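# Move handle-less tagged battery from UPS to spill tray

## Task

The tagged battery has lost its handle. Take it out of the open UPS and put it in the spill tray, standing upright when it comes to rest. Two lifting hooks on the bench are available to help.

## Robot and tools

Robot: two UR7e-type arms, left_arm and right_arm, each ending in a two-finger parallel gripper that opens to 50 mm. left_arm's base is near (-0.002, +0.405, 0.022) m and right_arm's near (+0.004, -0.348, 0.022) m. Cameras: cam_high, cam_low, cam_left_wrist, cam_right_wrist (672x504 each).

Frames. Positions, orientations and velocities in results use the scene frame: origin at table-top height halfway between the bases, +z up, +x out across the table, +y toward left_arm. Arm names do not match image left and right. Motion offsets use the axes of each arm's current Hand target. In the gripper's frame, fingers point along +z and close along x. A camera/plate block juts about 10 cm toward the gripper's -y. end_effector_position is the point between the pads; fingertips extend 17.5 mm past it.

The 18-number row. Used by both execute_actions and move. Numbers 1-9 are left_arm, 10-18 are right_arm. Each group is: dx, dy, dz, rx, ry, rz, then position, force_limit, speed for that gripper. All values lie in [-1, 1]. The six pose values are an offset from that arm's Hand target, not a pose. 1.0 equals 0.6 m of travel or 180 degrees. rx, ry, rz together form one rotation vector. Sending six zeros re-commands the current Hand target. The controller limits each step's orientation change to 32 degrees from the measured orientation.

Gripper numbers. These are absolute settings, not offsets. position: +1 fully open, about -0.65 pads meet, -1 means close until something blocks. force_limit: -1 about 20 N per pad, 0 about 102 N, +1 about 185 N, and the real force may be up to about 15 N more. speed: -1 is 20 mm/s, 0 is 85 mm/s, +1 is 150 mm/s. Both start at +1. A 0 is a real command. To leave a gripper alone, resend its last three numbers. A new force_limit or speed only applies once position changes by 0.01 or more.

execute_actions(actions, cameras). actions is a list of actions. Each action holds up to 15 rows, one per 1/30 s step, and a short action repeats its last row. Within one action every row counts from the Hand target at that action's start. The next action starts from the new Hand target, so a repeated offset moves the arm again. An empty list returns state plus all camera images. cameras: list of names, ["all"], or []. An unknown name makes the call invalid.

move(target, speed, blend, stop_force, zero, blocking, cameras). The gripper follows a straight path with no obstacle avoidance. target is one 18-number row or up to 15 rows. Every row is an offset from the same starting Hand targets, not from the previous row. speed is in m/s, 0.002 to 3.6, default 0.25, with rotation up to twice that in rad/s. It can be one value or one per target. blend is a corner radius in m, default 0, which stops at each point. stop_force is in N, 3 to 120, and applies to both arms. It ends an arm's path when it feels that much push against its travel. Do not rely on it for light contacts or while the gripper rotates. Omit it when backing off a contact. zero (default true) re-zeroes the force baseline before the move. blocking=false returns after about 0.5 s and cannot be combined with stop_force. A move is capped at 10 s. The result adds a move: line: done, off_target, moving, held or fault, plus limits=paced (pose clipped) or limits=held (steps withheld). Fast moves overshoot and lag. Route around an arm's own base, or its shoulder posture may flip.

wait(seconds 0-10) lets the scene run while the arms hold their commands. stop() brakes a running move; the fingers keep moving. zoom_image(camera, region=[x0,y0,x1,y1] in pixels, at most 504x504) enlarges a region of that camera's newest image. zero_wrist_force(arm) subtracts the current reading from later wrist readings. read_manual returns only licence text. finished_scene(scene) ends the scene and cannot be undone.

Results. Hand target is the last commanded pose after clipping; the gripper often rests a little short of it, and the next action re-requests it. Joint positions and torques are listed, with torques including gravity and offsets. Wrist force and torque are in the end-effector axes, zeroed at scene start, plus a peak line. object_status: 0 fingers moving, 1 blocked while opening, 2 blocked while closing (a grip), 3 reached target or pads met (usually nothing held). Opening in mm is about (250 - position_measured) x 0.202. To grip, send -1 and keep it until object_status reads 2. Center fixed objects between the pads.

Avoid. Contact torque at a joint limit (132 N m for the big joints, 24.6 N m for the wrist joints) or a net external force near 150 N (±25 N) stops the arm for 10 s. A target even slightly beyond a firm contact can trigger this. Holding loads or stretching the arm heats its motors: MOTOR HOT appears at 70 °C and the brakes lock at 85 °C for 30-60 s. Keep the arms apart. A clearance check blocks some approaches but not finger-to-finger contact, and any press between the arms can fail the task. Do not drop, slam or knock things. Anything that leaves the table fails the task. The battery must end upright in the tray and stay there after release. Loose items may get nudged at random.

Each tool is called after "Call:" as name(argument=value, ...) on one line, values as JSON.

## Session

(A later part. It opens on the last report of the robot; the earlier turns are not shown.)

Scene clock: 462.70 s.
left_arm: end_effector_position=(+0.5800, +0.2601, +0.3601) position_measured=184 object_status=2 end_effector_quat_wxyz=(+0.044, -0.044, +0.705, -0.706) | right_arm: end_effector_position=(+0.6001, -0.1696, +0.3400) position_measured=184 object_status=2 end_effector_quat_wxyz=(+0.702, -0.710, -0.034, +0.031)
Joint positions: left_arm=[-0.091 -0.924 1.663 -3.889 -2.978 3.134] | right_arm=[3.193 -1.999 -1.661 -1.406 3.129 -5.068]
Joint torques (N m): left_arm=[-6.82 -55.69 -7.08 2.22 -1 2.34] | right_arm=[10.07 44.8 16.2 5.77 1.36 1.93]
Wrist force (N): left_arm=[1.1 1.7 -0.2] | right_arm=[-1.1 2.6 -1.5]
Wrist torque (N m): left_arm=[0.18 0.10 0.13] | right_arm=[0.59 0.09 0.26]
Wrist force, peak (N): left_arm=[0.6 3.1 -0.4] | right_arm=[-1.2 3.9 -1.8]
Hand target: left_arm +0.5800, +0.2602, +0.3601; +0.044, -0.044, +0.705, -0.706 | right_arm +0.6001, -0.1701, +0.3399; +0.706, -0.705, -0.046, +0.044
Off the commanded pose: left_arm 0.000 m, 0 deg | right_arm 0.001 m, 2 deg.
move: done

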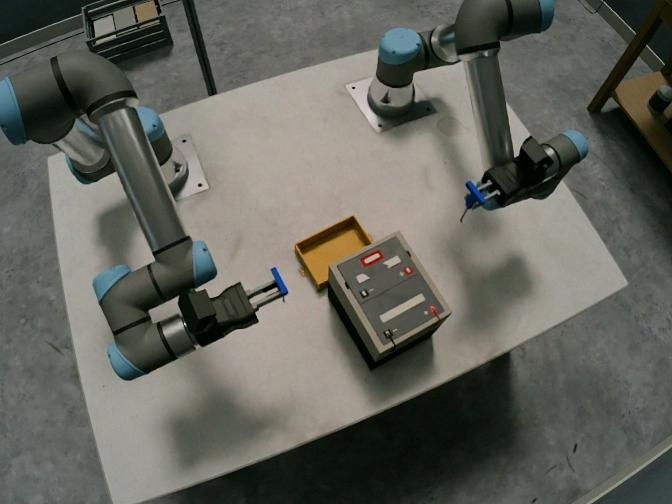

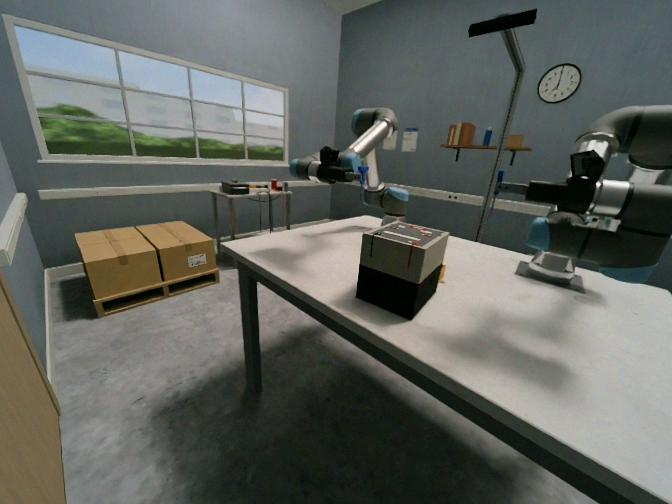

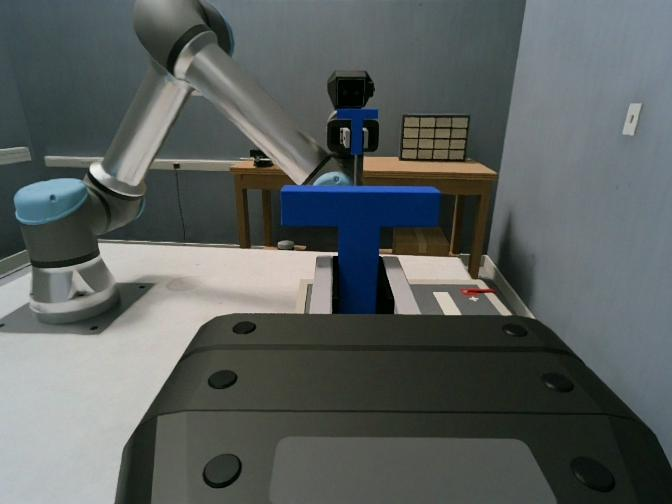

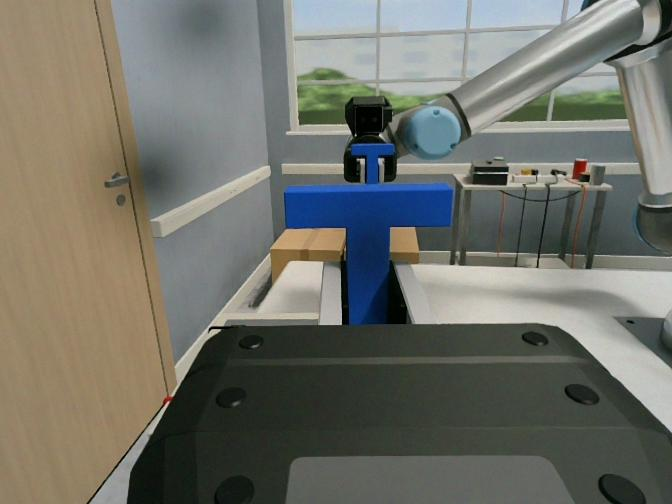

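Call:
move(target=[0.0249,0.0635,0.1857,0,0,0,-1,-0.6,-0.6,0.0307,0.0298,0.2222,0,0,0,-1,-0.6,-0.6], speed=0.15, cameras=["all"])

Call:
zoom_image(camera="cam_right_wrist", region=[240, 170, 500, 330])

Call:
zoom_image(camera="cam_left_wrist", region=[240, 170, 500, 330])

Call:
zoom_image(camera="cam_high", region=[320, 200, 460, 320])

Call:
zoom_image(camera="cam_low", region=[340, 160, 480, 280])

Scene clock: 487.63 s.
left_arm: end_effector_position=(+0.5790, +0.1478, +0.3221) position_measured=184 object_status=2 end_effector_quat_wxyz=(+0.044, -0.044, +0.705, -0.706) | right_arm: end_effector_position=(+0.6014, -0.0353, +0.3221) position_measured=184 object_status=2 end_effector_quat_wxyz=(+0.729, -0.675, -0.077, +0.082)
Joint positions: left_arm=[-0.298 -0.882 1.719 -3.982 -2.771 3.139] | right_arm=[3.402 -2.12 -1.491 -1.853 3.246 -5.467]
Joint torques (N m): left_arm=[-7.39 -56.03 -29.51 1.69 1.31 -2.74] | right_arm=[-2.05 38.22 17 5.15 0.04 1.93]
Wrist force (N): left_arm=[1.2 1.7 -0.1] | right_arm=[-1.2 2.6 -1.7]
Wrist torque (N m): left_arm=[0.16 0.10 0.08] | right_arm=[0.59 0.13 0.26]
Wrist force, peak (N): left_arm=[1.4 2.5 2.2] | right_arm=[-3.4 1.8 -2.9]
Hand target: left_arm +0.5790, +0.1477, +0.3222; +0.044, -0.044, +0.705, -0.706 | right_arm +0.6014, -0.0353, +0.3220; +0.729, -0.675, -0.077, +0.082 (not the last commanded pose)
Off the commanded pose: left_arm 0.000 m, 0 deg | right_arm 0.000 m, 7 deg.
move: held (right_arm; a check stopped the path); limits=held
pose unreachable (right arm): on one or more control steps of this call, first in action 0 (counted from 0), this arm could not follow its commanded pose, so it was not sent that pose on those steps. It may still have moved: this result reports where it is.
cause: moving toward the commanded pose would bring two parts of the arm too close to each other (its gripper and another part of the arm, with joints 4 (wrist 1) to 6 (wrist 3) between them, 6 mm apart when it was first held).

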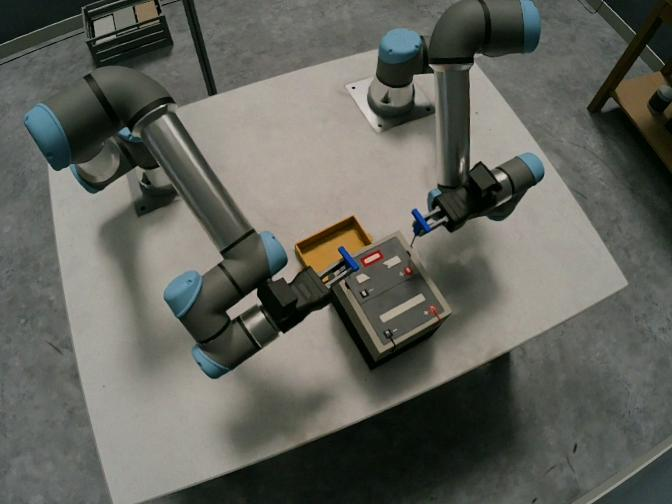

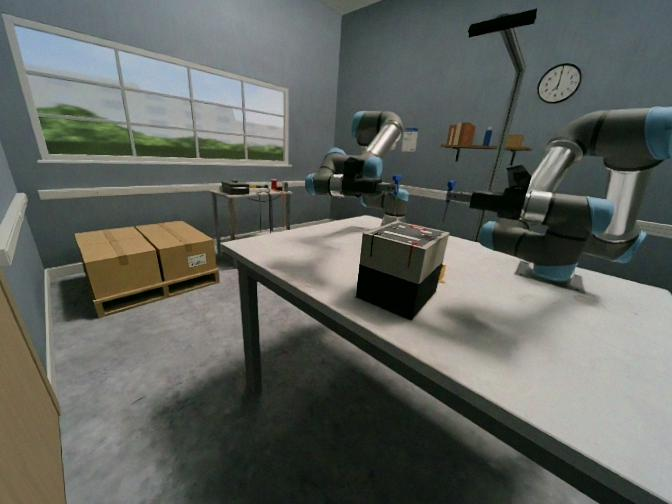

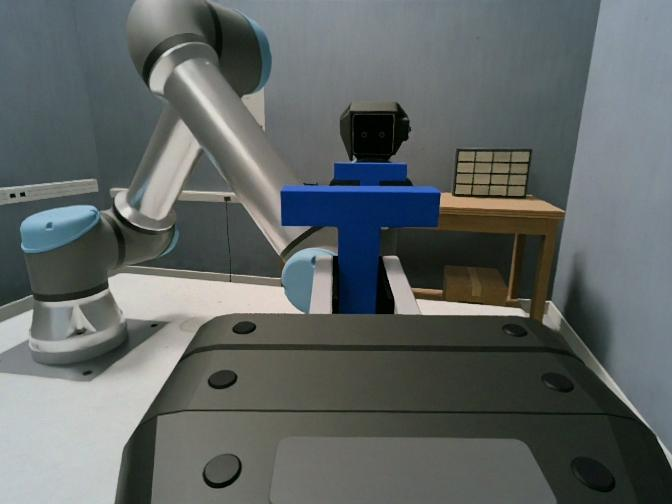

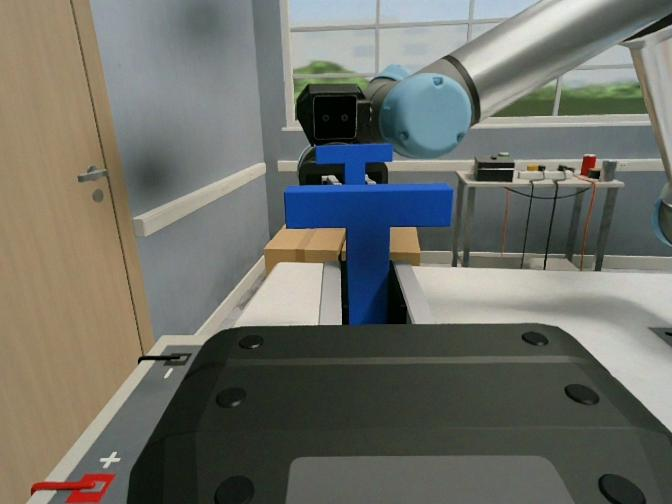

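Scaled by 1.938 from the camera's 672x504 image, which has a finer 960x720 frame.

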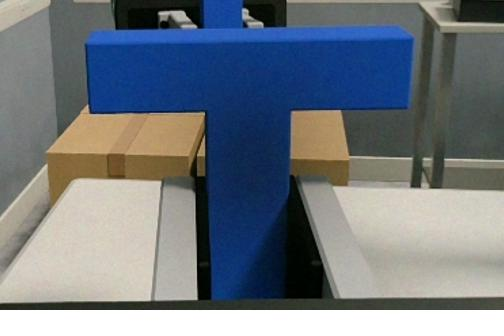

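Scaled by 1.938 from the camera's 672x504 image, which has a finer 960x720 frame.

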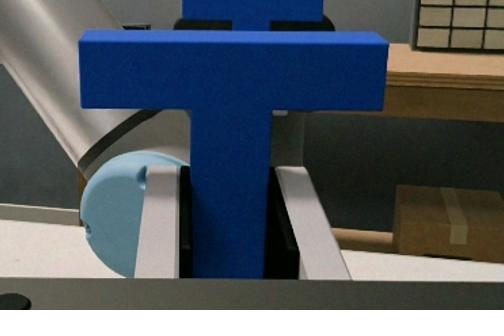

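Scaled by 3.600 from the camera's 672x504 image, which has a finer 960x720 frame.

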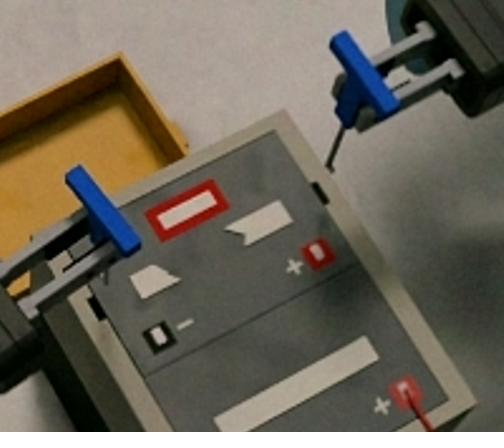

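Scaled by 3.600 from the camera's 672x504 image, which has a finer 960x720 frame.

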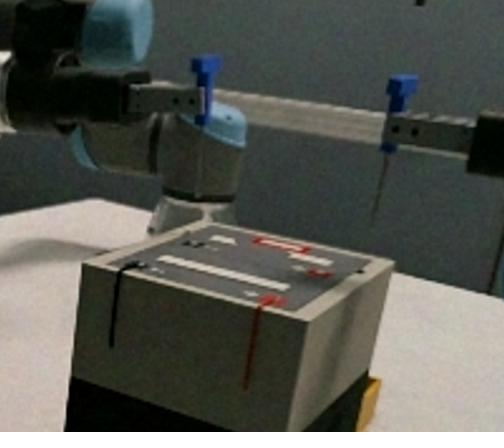

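Call:
move(target=[[0,0,0,0,0,0,-1,-0.6,-0.6,-0.0638,-0.034,-0.2655,-0.5238,0.0258,0.0247,-1,-0.6,-0.6],[0,0,0,0,0,0,-1,-0.6,-0.6,-0.1515,0.3417,-0.3768,-0.087,0.6915,0.6405,-1,-0.6,-0.6]], speed=0.4)

Call:
move(target=[0,0.055,0,0,0,0,-1,-0.6,-0.6,0,0,0.132,0,0,0,-1,-0.6,-0.6], speed=0.03, stop_force=5, cameras=["all"])

Call:
zoom_image(camera="cam_high", region=[360, 200, 440, 290])

Call:
zoom_image(camera="cam_low", region=[380, 160, 480, 260])

Scene clock: 557.00 s.
left_arm: end_effector_position=(+0.5790, +0.1477, +0.3222) position_measured=184 object_status=2 end_effector_quat_wxyz=(+0.044, -0.044, +0.705, -0.706) | right_arm: end_effector_position=(+0.6013, -0.0358, +0.3219) position_measured=184 object_status=2 end_effector_quat_wxyz=(+0.728, -0.677, -0.077, +0.083)
Joint positions: left_arm=[-0.298 -0.883 1.719 -3.982 -2.771 3.139] | right_arm=[3.401 -2.12 -1.486 -1.87 3.242 -5.478]
Joint torques (N m): left_arm=[-8.27 -57.26 -30.57 1.53 1.36 -2.61] | right_arm=[-0.57 40.32 16.6 4.99 4.08 1.84]
Wrist force (N): left_arm=[1.1 1.6 0.0] | right_arm=[-1.4 2.4 -1.7]
Wrist torque (N m): left_arm=[0.16 0.11 0.08] | right_arm=[0.54 0.16 0.29]
Wrist force, peak (N): left_arm=[1.4 1.7 -0.2] | right_arm=[-1.6 3.8 -0.9]
Hand target: left_arm +0.5790, +0.1477, +0.3222; +0.044, -0.044, +0.705, -0.706 | right_arm +0.6012, -0.0357, +0.3219; +0.728, -0.677, -0.077, +0.083 (not the last commanded pose)
Off the commanded pose: left_arm 0.000 m, 0 deg | right_arm 0.318 m, 170 deg.
move: held (right_arm; a check stopped the path); path passed 0 of 2 targets; limits=held
pose unreachable (right arm): on one or more control steps of this call, first in action 0 (counted from 0), this arm could not follow its commanded pose, so it was not sent that pose on those steps. It may still have moved: this result reports where it is.
cause: moving toward the commanded pose would bring two parts of the arm too close to each other (its gripper and another part of the arm, with joints 4 (wrist 1) to 6 (wrist 3) between them, 5 mm apart when it was first held).

Scene clock: 558.53 s.
left_arm: end_effector_position=(+0.5790, +0.1477, +0.3175) position_measured=184 object_status=2 end_effector_quat_wxyz=(+0.044, -0.044, +0.705, -0.706) | right_arm: end_effector_position=(+0.5994, -0.0279, +0.3225) position_measured=184 object_status=2 end_effector_quat_wxyz=(+0.728, -0.676, -0.078, +0.084)
Joint positions: left_arm=[-0.298 -0.874 1.72 -3.991 -2.771 3.139] | right_arm=[3.414 -2.123 -1.469 -1.943 3.251 -5.537]
Joint torques (N m): left_arm=[-8.05 -56.99 -5.41 1.66 1.28 -0.61] | right_arm=[-10.22 40.6 17.34 4.91 -0.1 1.89]
Wrist force (N): left_arm=[1.1 1.7 0.1] | right_arm=[-1.3 2.5 -1.7]
Wrist torque (N m): left_arm=[0.17 0.11 0.08] | right_arm=[0.55 0.15 0.30]
Wrist force, peak (N): left_arm=[1.1 2.0 -0.2] | right_arm=[-1.2 2.5 -3.1]
Hand target: left_arm +0.5790, +0.1477, +0.3175; +0.044, -0.044, +0.705, -0.706 (not the last commanded pose) | right_arm +0.5994, -0.0279, +0.3225; +0.728, -0.676, -0.078, +0.084 (not the last commanded pose)
Off the commanded pose: left_arm 0.028 m, 0 deg | right_arm 0.071 m, 0 deg.
move: held (right_arm; a check stopped the path), off_target (left_arm; braked when a check withheld steps of right_arm); limits=held
pose unreachable (right arm): on one or more control steps of this call, first in action 0 (counted from 0), this arm could not follow its commanded pose, so it was not sent that pose on those steps. It may still have moved: this result reports where it is.
cause: moving toward the commanded pose would bring two parts of the arm too close to each other (its gripper and another part of the arm, with joints 4 (wrist 1) to 6 (wrist 3) between them, 2 mm apart when it was first held).

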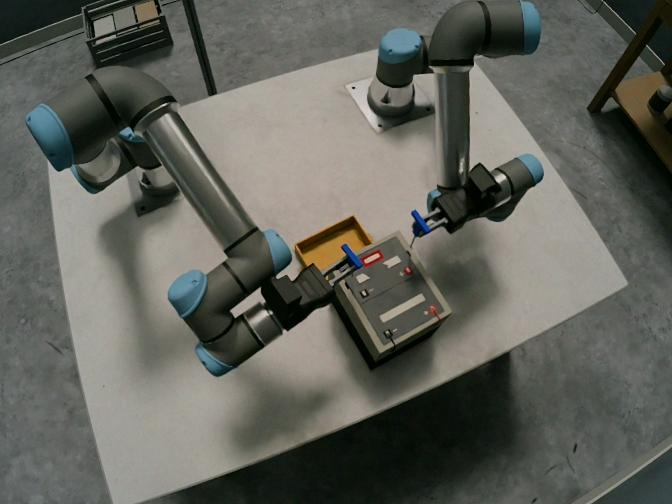

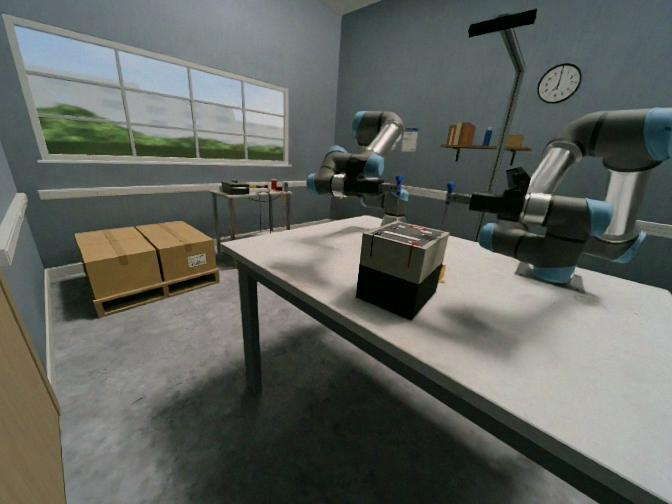

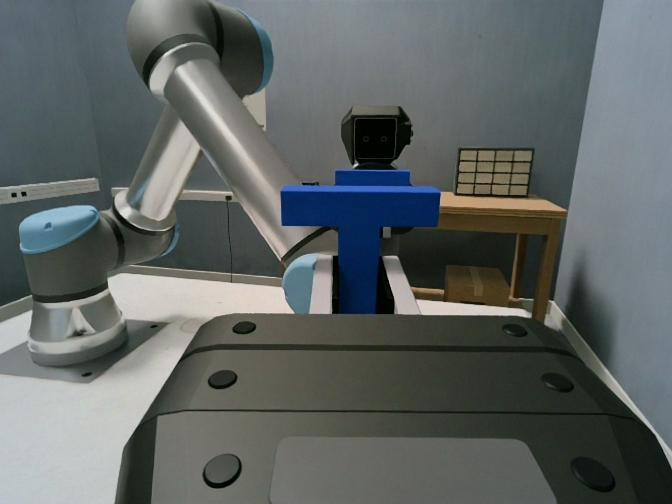

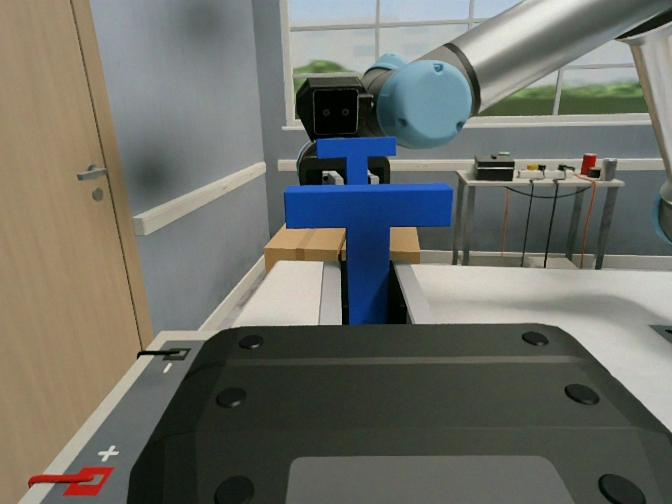

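Scaled by 5.600 from the camera's 672x504 image, which has a finer 960x720 frame.

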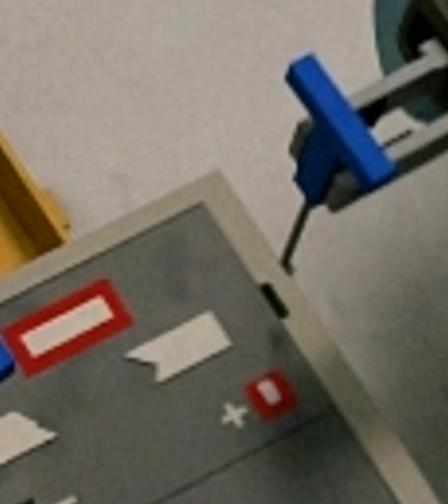

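Scaled by 5.040 from the camera's 672x504 image, which has a finer 960x720 frame.

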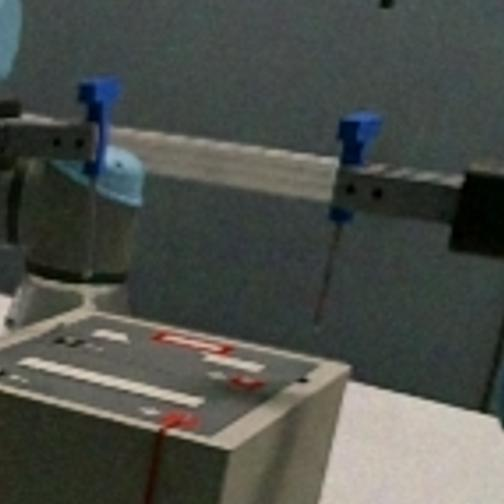

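Call:
move(target=[0,0,0,0,0,0,-1,-0.6,-0.6,-0.056,-0.019,-0.243,0,0,0,-1,-0.6,-0.6], speed=0.15)

Call:
move(target=[0,0.045,0,0,0,0,-1,-0.6,-0.6,0,0,0,0,0,0,-1,-0.6,-0.6], speed=0.03, stop_force=5, cameras=["cam_high","cam_low"])

Call:
zoom_image(camera="cam_high", region=[360, 200, 440, 290])

Call:
zoom_image(camera="cam_low", region=[400, 180, 480, 260])

Scene clock: 581.87 s.
left_arm: end_effector_position=(+0.5790, +0.1477, +0.3175) position_measured=184 object_status=2 end_effector_quat_wxyz=(+0.044, -0.044, +0.705, -0.706) | right_arm: end_effector_position=(+0.5997, -0.1773, +0.3229) position_measured=184 object_status=2 end_effector_quat_wxyz=(+0.715, -0.699, -0.022, +0.027)
Joint positions: left_arm=[-0.298 -0.874 1.72 -3.991 -2.771 3.139] | right_arm=[3.18 -2.023 -1.717 -1.265 3.165 -5]
Joint torques (N m): left_arm=[-7.02 -57.2 -5.2 1.68 1.31 -0.4] | right_arm=[-8.57 50 29 5.04 0.61 1.23]
Wrist force (N): left_arm=[0.8 1.9 0.0] | right_arm=[-1.4 2.7 -1.6]
Wrist torque (N m): left_arm=[0.21 0.15 0.08] | right_arm=[0.61 0.14 0.33]
Wrist force, peak (N): left_arm=[1.4 1.7 -0.3] | right_arm=[-1.5 2.5 -4.5]
Hand target: left_arm +0.5790, +0.1477, +0.3175; +0.044, -0.044, +0.705, -0.706 | right_arm +0.5998, -0.1780, +0.3230; +0.728, -0.676, -0.078, +0.084
Off the commanded pose: left_arm 0.000 m, 0 deg | right_arm 0.001 m, 10 deg.
move: off_target (right_arm)

Scene clock: 583.80 s.
left_arm: end_effector_position=(+0.5790, +0.1477, +0.2905) position_measured=184 object_status=2 end_effector_quat_wxyz=(+0.044, -0.044, +0.705, -0.706) | right_arm: end_effector_position=(+0.5997, -0.1774, +0.3231) position_measured=184 object_status=2 end_effector_quat_wxyz=(+0.715, -0.699, -0.022, +0.027)
Joint positions: left_arm=[-0.298 -0.825 1.723 -4.043 -2.771 3.139] | right_arm=[3.18 -2.023 -1.717 -1.265 3.165 -5]
Joint torques (N m): left_arm=[-7.91 -58.03 -23.64 1.64 1.15 -2.75] | right_arm=[-9.35 49.14 25.06 5.62 0.61 1.41]
Wrist force (N): left_arm=[0.7 1.4 -0.1] | right_arm=[-1.3 2.9 -1.5]
Wrist torque (N m): left_arm=[0.11 0.18 0.07] | right_arm=[0.63 0.13 0.33]
Wrist force, peak (N): left_arm=[1.0 2.4 -0.1] | right_arm=[-1.4 2.9 -1.6]
Hand target: left_arm +0.5790, +0.1477, +0.2905; +0.044, -0.044, +0.705, -0.706 | right_arm +0.5997, -0.1774, +0.3230; +0.715, -0.699, -0.022, +0.027 (not the last commanded pose)
Off the commanded pose: left_arm 0.000 m, 0 deg | right_arm 0.001 m, 10 deg.
move: off_target (right_arm)
Images, in order (width x height): cam_high 672x504, cam_low 672x504.

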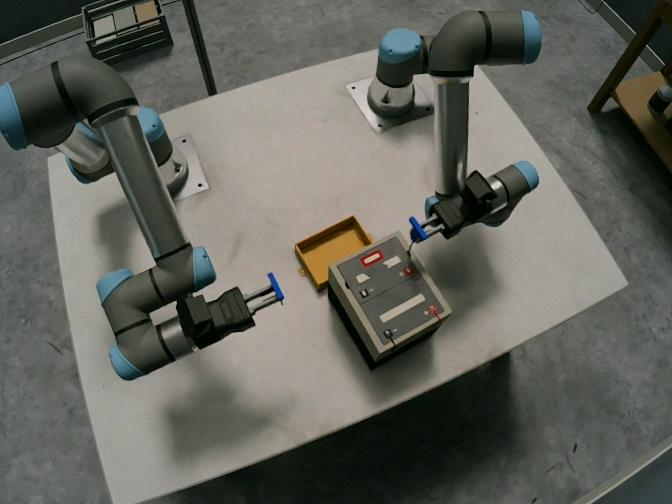

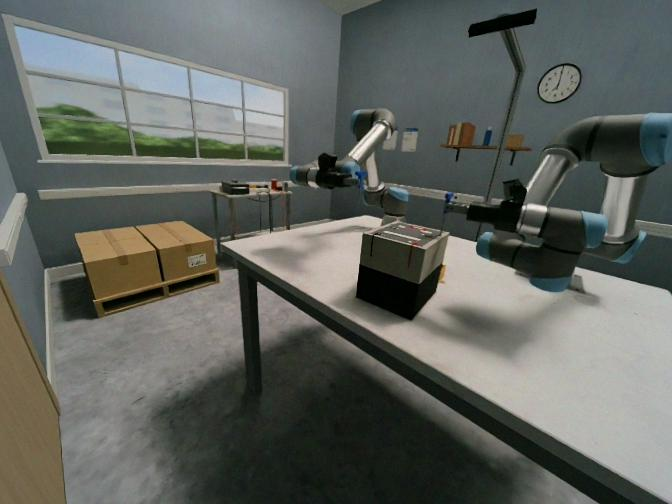

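Scaled by 5.600 from the camera's 672x504 image, which has a finer 960x720 frame.

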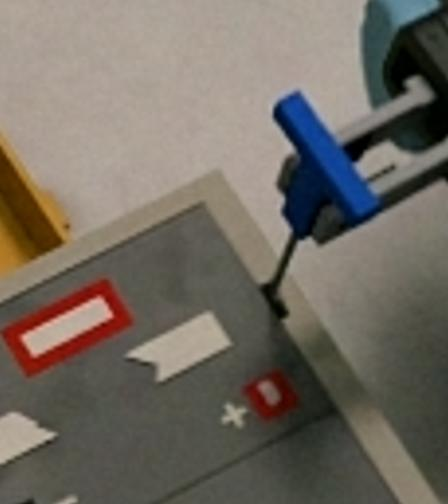

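Scaled by 6.300 from the camera's 672x504 image, which has a finer 960x720 frame.

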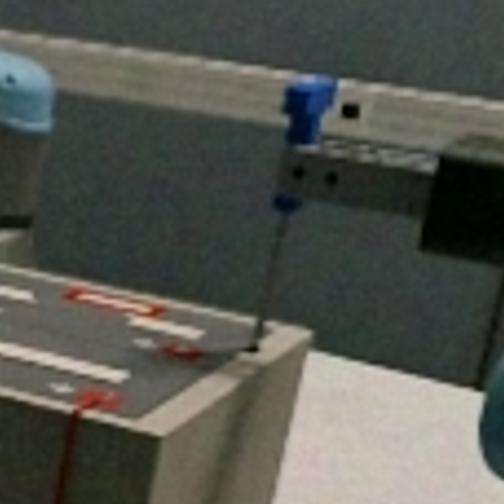

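Call:
move(target=[[0,0,0,0,0,0,-1,-0.6,-0.6,-0.002,0.071,-0.039,-0.5072,-0.0127,-0.0155,-1,-0.6,-0.6],[0,0,0,0,0,0,-1,-0.6,-0.6,-0.0735,0.4192,-0.1428,-0.1301,0.6436,0.6283,-1,-0.6,-0.6]], speed=0.4)

Call:
move(target=[0,0.0842,0,0,0,0,-1,-0.6,-0.6,0,0,0,0,0,0,-1,-0.6,-0.6], speed=0.03, stop_force=5, cameras=["cam_high","cam_low","cam_left_wrist"])

Call:
zoom_image(camera="cam_high", region=[360, 200, 440, 290])

Call:
zoom_image(camera="cam_low", region=[400, 180, 480, 260])

Scene clock: 610.80 s.
left_arm: end_effector_position=(+0.5790, +0.1477, +0.2905) position_measured=184 object_status=2 end_effector_quat_wxyz=(+0.044, -0.044, +0.705, -0.706) | right_arm: end_effector_position=(+0.5596, -0.2603, +0.0698) position_measured=184 object_status=2 end_effector_quat_wxyz=(+0.000, -0.235, +0.972, +0.000)
Joint positions: left_arm=[-0.298 -0.825 1.723 -4.043 -2.771 3.139] | right_arm=[3.501 -1.927 -1.92 -0.866 1.571 -1.648]
Joint torques (N m): left_arm=[-2.04 -57.29 -25.55 1.39 0.41 -2.69] | right_arm=[8.84 45.06 28 0.99 -1.72 2.07]
Wrist force (N): left_arm=[0.6 1.7 -0.1] | right_arm=[0.9 0.8 0.4]
Wrist torque (N m): left_arm=[0.15 0.19 0.07] | right_arm=[0.13 -0.58 -0.07]
Wrist force, peak (N): left_arm=[1.0 1.9 -0.1] | right_arm=[-1.5 3.6 -1.7]
Hand target: left_arm +0.5790, +0.1477, +0.2905; +0.044, -0.044, +0.705, -0.706 | right_arm +0.5596, -0.2603, +0.0699; +0.000, -0.235, +0.972, +0.000
Off the commanded pose: left_arm 0.000 m, 0 deg | right_arm 0.000 m, 0 deg.
move: done

Scene clock: 613.00 s.
left_arm: end_effector_position=(+0.5791, +0.1476, +0.2521) position_measured=184 object_status=2 end_effector_quat_wxyz=(+0.044, -0.044, +0.705, -0.706) | right_arm: end_effector_position=(+0.5596, -0.2603, +0.0699) position_measured=184 object_status=2 end_effector_quat_wxyz=(+0.000, -0.235, +0.972, +0.000)
Joint positions: left_arm=[-0.298 -0.752 1.72 -4.113 -2.771 3.139] | right_arm=[3.502 -1.927 -1.92 -0.866 1.571 -1.648]
Joint torques (N m): left_arm=[-6.1 -51.51 -2.98 -3.9 0.79 1.67] | right_arm=[9.15 45.78 27.57 0.87 0.99 1.77]
Wrist force (N): left_arm=[1.0 1.3 -0.2] | right_arm=[1.0 1.0 0.2]
Wrist torque (N m): left_arm=[0.09 0.12 0.09] | right_arm=[0.17 -0.58 -0.10]
Wrist force, peak (N): left_arm=[2.4 -43.0 -1.0] | right_arm=[1.2 1.1 0.3]
Hand target: left_arm +0.5791, +0.1476, +0.2521; +0.044, -0.044, +0.705, -0.706 (not the last commanded pose) | right_arm +0.5596, -0.2603, +0.0699; +0.000, -0.235, +0.972, +0.000
Off the commanded pose: left_arm 0.012 m, 0 deg | right_arm 0.000 m, 0 deg.
move: contact (left_arm)
Images, in order (width x height): cam_high 672x504, cam_low 672x504, cam_left_wrist 672x504.

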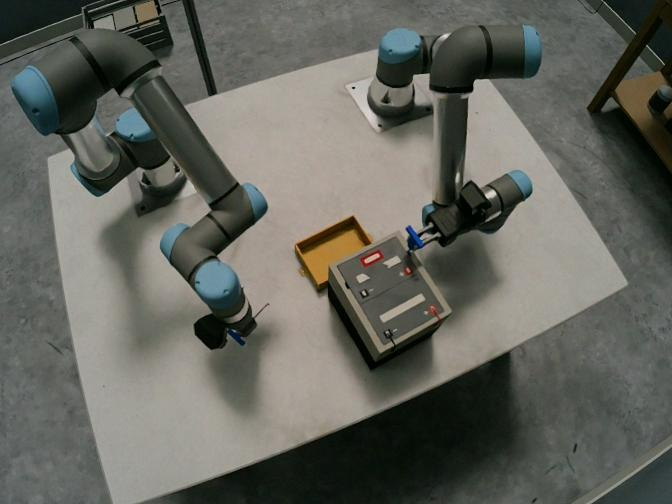

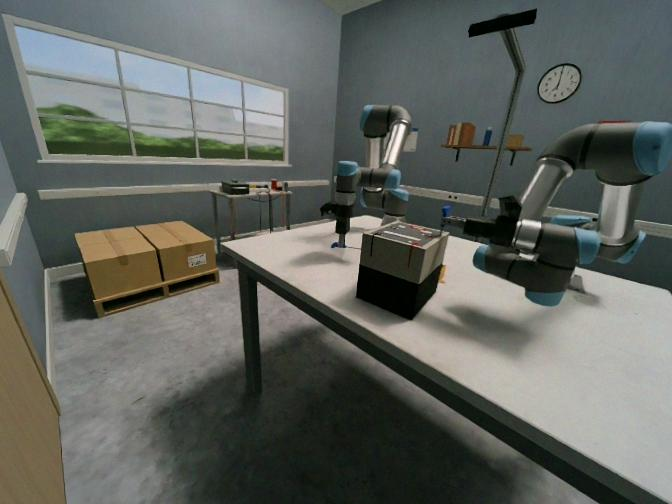

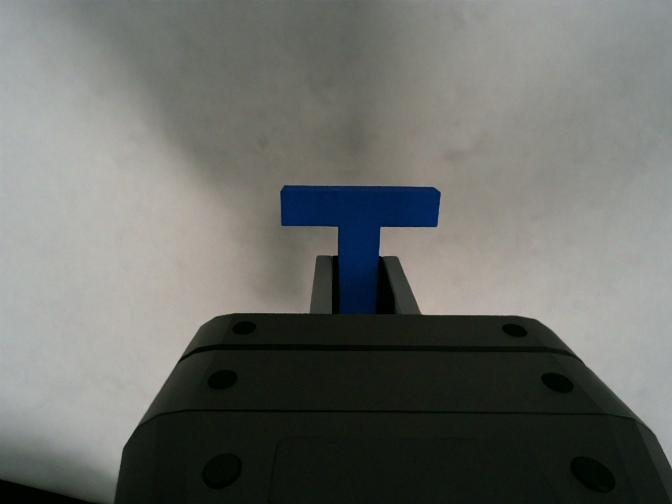

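Scaled by 5.600 from the camera's 672x504 image, which has a finer 960x720 frame.

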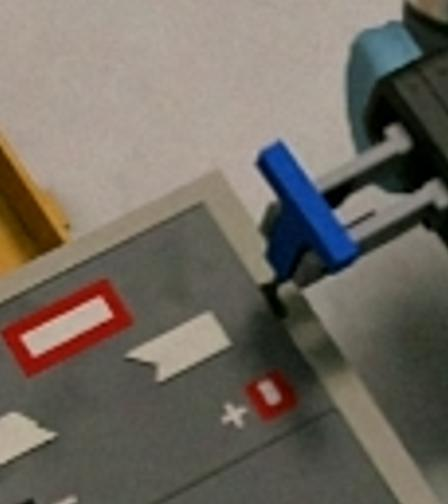

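Scaled by 6.300 from the camera's 672x504 image, which has a finer 960x720 frame.

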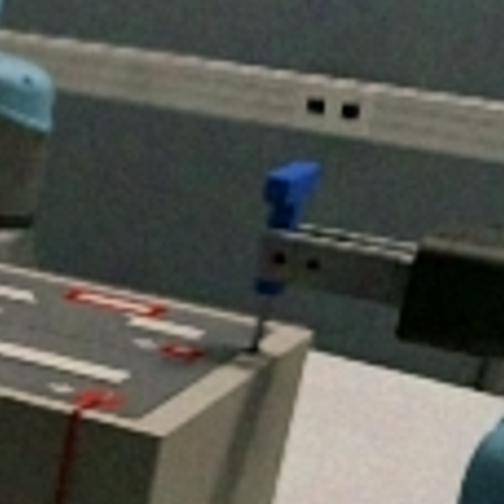

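Call:
move(target=[0,0,0,0,0,0,-1,-0.6,-0.6,0,0,0.083,0,0,0,-1,-0.6,-0.6], speed=0.04, stop_force=5)

Call:
move(target=[0,0,0,0,0,0,0.6,-0.6,-0.9,0,0,0,0,0,0,0.8,-0.6,-0.6])

Call:
move(target=[0,0,-0.12,0,0,0,0.6,-0.6,-0.9,0,0,-0.15,0,0,0,0.8,-0.6,-0.6], speed=0.15, cameras=["all"])

Call:
zoom_image(camera="cam_high", region=[360, 200, 440, 290])

Scene clock: 641.70 s.
left_arm: end_effector_position=(+0.5791, +0.1476, +0.2521) position_measured=184 object_status=2 end_effector_quat_wxyz=(+0.044, -0.044, +0.705, -0.706) | right_arm: end_effector_position=(+0.5596, -0.2603, +0.0208) position_measured=184 object_status=2 end_effector_quat_wxyz=(+0.000, -0.235, +0.972, +0.000)
Joint positions: left_arm=[-0.298 -0.752 1.72 -4.113 -2.771 3.139] | right_arm=[3.502 -2.013 -1.957 -0.742 1.571 -1.648]
Joint torques (N m): left_arm=[6.53 -58.78 -3.08 -3.73 -0.84 1.81] | right_arm=[6.82 46.06 25.96 4.29 -2.02 1.12]
Wrist force (N): left_arm=[0.7 1.4 -0.1] | right_arm=[0.9 1.1 0.2]
Wrist torque (N m): left_arm=[0.12 0.17 0.08] | right_arm=[0.18 -0.58 -0.10]
Wrist force, peak (N): left_arm=[1.2 1.8 -0.3] | right_arm=[31.8 7.5 -62.6]
Hand target: left_arm +0.5791, +0.1476, +0.2521; +0.044, -0.044, +0.705, -0.706 | right_arm +0.5596, -0.2603, +0.0208; +0.000, -0.235, +0.972, +0.000 (not the last commanded pose)
Off the commanded pose: left_arm 0.000 m, 0 deg | right_arm 0.001 m, 0 deg.
move: contact (right_arm)

Scene clock: 642.83 s.
left_arm: end_effector_position=(+0.5791, +0.1476, +0.2521) position_measured=63 object_status=0 end_effector_quat_wxyz=(+0.044, -0.044, +0.705, -0.706) | right_arm: end_effector_position=(+0.5596, -0.2603, +0.0208) position_measured=32 object_status=3 end_effector_quat_wxyz=(+0.000, -0.235, +0.972, +0.000)
Joint positions: left_arm=[-0.298 -0.752 1.72 -4.113 -2.771 3.139] | right_arm=[3.502 -2.013 -1.957 -0.742 1.571 -1.648]
Joint torques (N m): left_arm=[6.85 -57.3 -2.61 -3.46 -0.89 1.69] | right_arm=[6.28 44.57 23.53 5.38 -2.16 1.08]
Wrist force (N): left_arm=[0.7 0.7 -0.2] | right_arm=[1.1 0.9 -0.2]
Wrist torque (N m): left_arm=[0.09 0.17 0.08] | right_arm=[0.15 -0.61 -0.10]
Wrist force, peak (N): left_arm=[0.8 1.5 -0.1] | right_arm=[1.1 0.9 -0.5]
Hand target: left_arm +0.5791, +0.1476, +0.2521; +0.044, -0.044, +0.705, -0.706 | right_arm +0.5596, -0.2603, +0.0208; +0.000, -0.235, +0.972, +0.000
Off the commanded pose: left_arm 0.000 m, 0 deg | right_arm 0.000 m, 0 deg.
move: done

Scene clock: 643.90 s.
left_arm: end_effector_position=(+0.5701, +0.2190, +0.2521) position_measured=63 object_status=3 end_effector_quat_wxyz=(+0.044, -0.044, +0.705, -0.706) | right_arm: end_effector_position=(+0.5596, -0.2603, +0.1108) position_measured=32 object_status=3 end_effector_quat_wxyz=(+0.000, -0.235, +0.972, +0.000)
Joint positions: left_arm=[-0.169 -0.757 1.733 -4.123 -2.9 3.137] | right_arm=[3.502 -1.865 -1.877 -0.97 1.571 -1.648]
Joint torques (N m): left_arm=[7.08 -40.5 -26.77 -2.02 -0.93 -2.1] | right_arm=[1.58 33.63 22.73 1.81 -1.42 0.36]
Wrist force (N): left_arm=[0.9 0.9 -0.4] | right_arm=[1.0 0.9 -0.2]
Wrist torque (N m): left_arm=[0.12 0.14 0.20] | right_arm=[0.15 -0.58 -0.09]
Wrist force, peak (N): left_arm=[0.8 1.0 -2.1] | right_arm=[0.8 0.9 -2.6]
Hand target: left_arm +0.5701, +0.2190, +0.2520; +0.044, -0.044, +0.705, -0.706 | right_arm +0.5596, -0.2603, +0.1108; +0.000, -0.235, +0.972, +0.000
Off the commanded pose: left_arm 0.000 m, 0 deg | right_arm 0.000 m, 0 deg.
move: done

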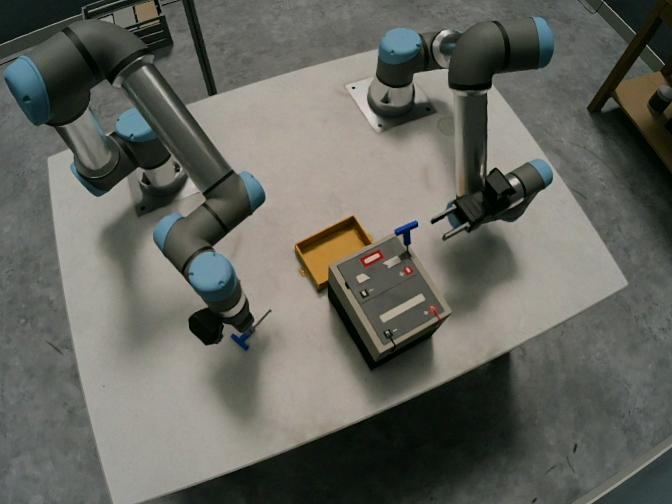

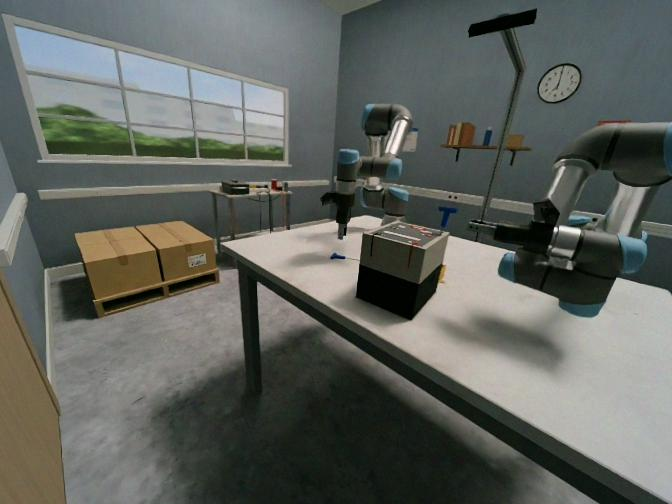

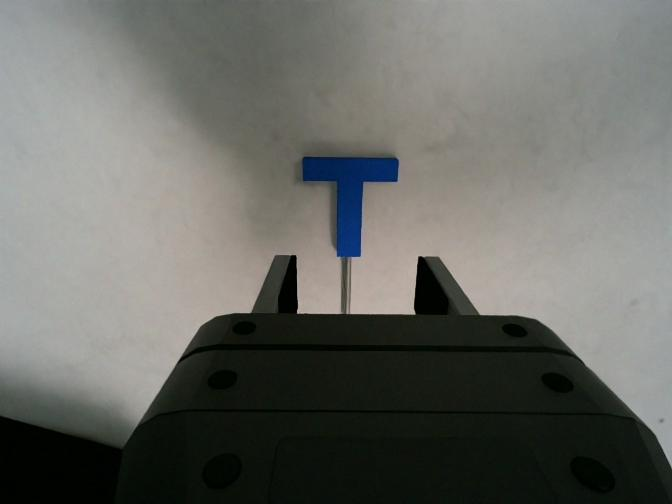

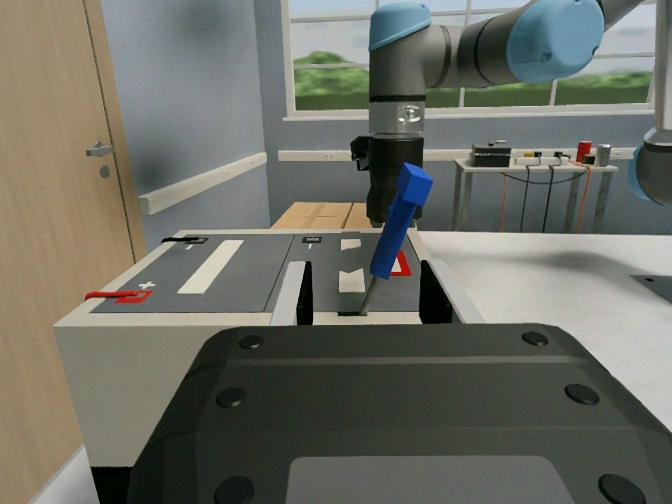

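Scaled by 5.600 from the camera's 672x504 image, which has a finer 960x720 frame.

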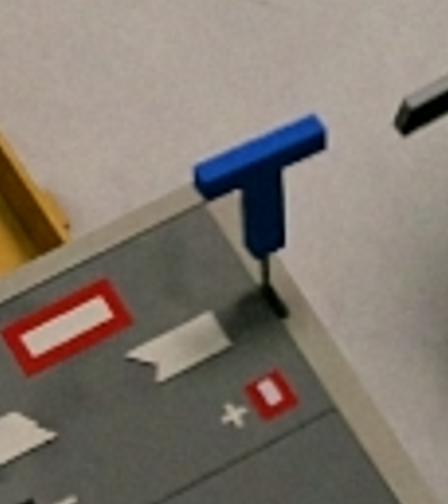

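Call:
zoom_image(camera="cam_right_wrist", region=[310, 150, 470, 325])

Call:
zoom_image(camera="cam_low", region=[400, 180, 480, 260])

Scaled by 2.880 from the camera's 672x504 image, which has a finer 960x720 frame.

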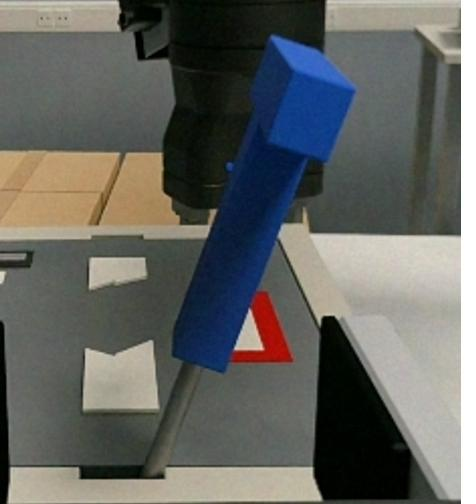

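Scaled by 6.300 from the camera's 672x504 image, which has a finer 960x720 frame.

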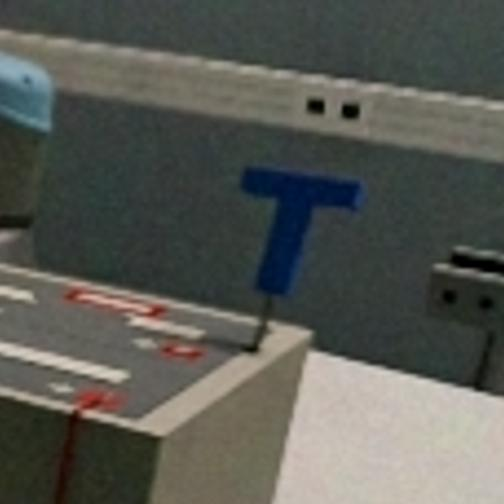

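Call:
move(target=[[0.0501,-0.1098,0.0063,-0.2485,-0.0328,0.0790,1,-0.6,0,0,-0.0667,0.088,-0.25,0,0,1,-0.6,0],[0.0599,-0.1098,0.0712,-0.2485,-0.0328,0.0790,1,-0.6,0,0,-0.0667,0.088,-0.25,0,0,1,-0.6,0]], speed=0.3, cameras=["all"])

Call:
zoom_image(camera="cam_high", region=[360, 200, 440, 290])

Call:
zoom_image(camera="cam_low", region=[400, 180, 480, 260])

Scene clock: 746.60 s.
left_arm: end_effector_position=(+0.5398, +0.1723, +0.3180) position_measured=3 object_status=3 end_effector_quat_wxyz=(+0.144, -0.007, +0.917, -0.372) | right_arm: end_effector_position=(+0.5778, -0.2959, +0.0580) position_measured=3 object_status=3 end_effector_quat_wxyz=(-0.090, -0.217, +0.898, +0.372)
Joint positions: left_arm=[-0.456 -1.511 1.972 -2.68 -2.116 4.106] | right_arm=[3.14 -2.214 -1.601 -1.299 2.265 -2.157]
Joint torques (N m): left_arm=[-8.82 -36.81 -15.14 -3.46 0.34 -2.27] | right_arm=[9.08 40.62 23.7 -0.26 3.65 -1.69]
Wrist force (N): left_arm=[0.4 0.3 0.2] | right_arm=[1.0 -1.4 -1.1]
Wrist torque (N m): left_arm=[0.06 -0.01 -0.02] | right_arm=[-0.47 -0.49 -0.45]
Wrist force, peak (N): left_arm=[1.4 -3.4 2.7] | right_arm=[1.3 -2.8 -1.4]
Hand target: left_arm +0.5397, +0.1723, +0.3180; +0.144, -0.007, +0.917, -0.372 | right_arm +0.5778, -0.2959, +0.0580; -0.090, -0.217, +0.898, +0.372
Off the commanded pose: left_arm 0.000 m, 0 deg | right_arm 0.000 m, 0 deg.
move: done

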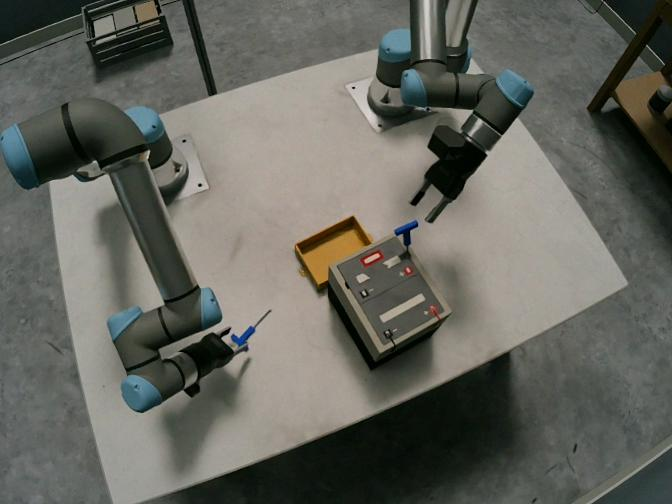

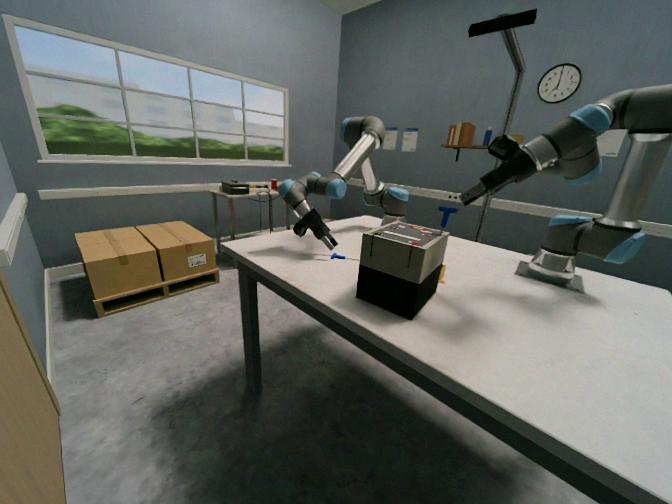

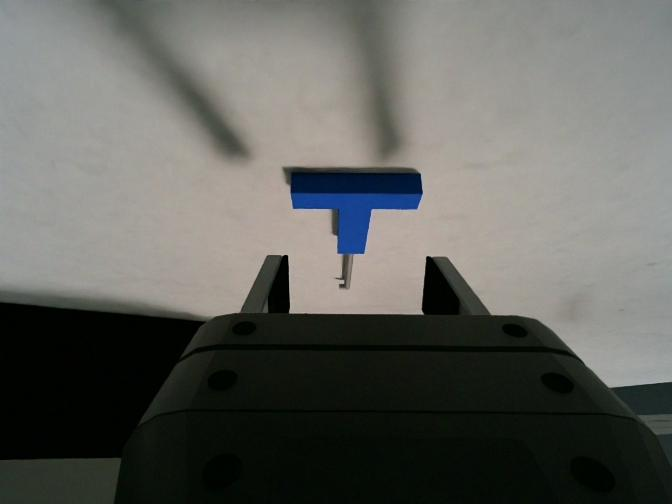

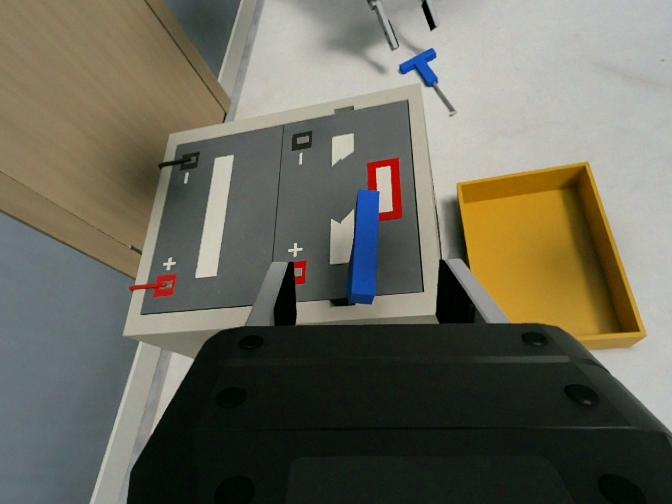

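Scaled by 5.600 from the camera's 672x504 image, which has a finer 960x720 frame.

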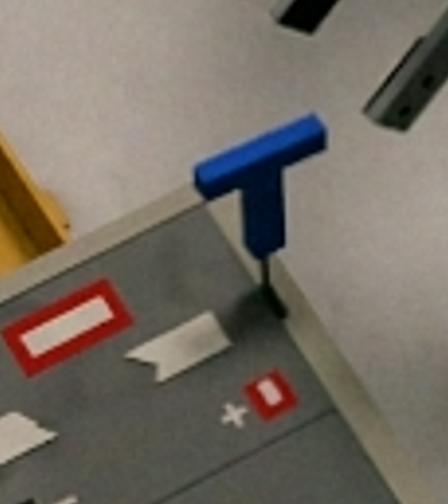

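Scaled by 6.300 from the camera's 672x504 image, which has a finer 960x720 frame.

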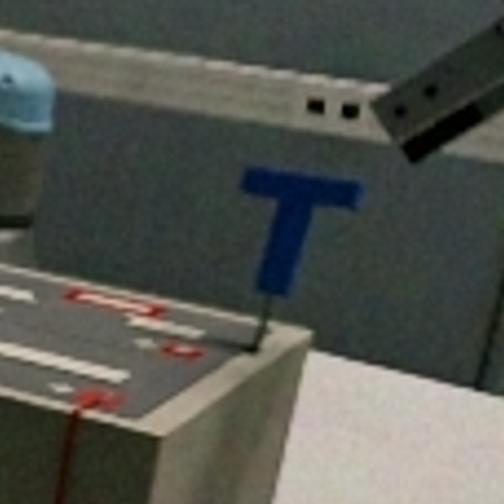

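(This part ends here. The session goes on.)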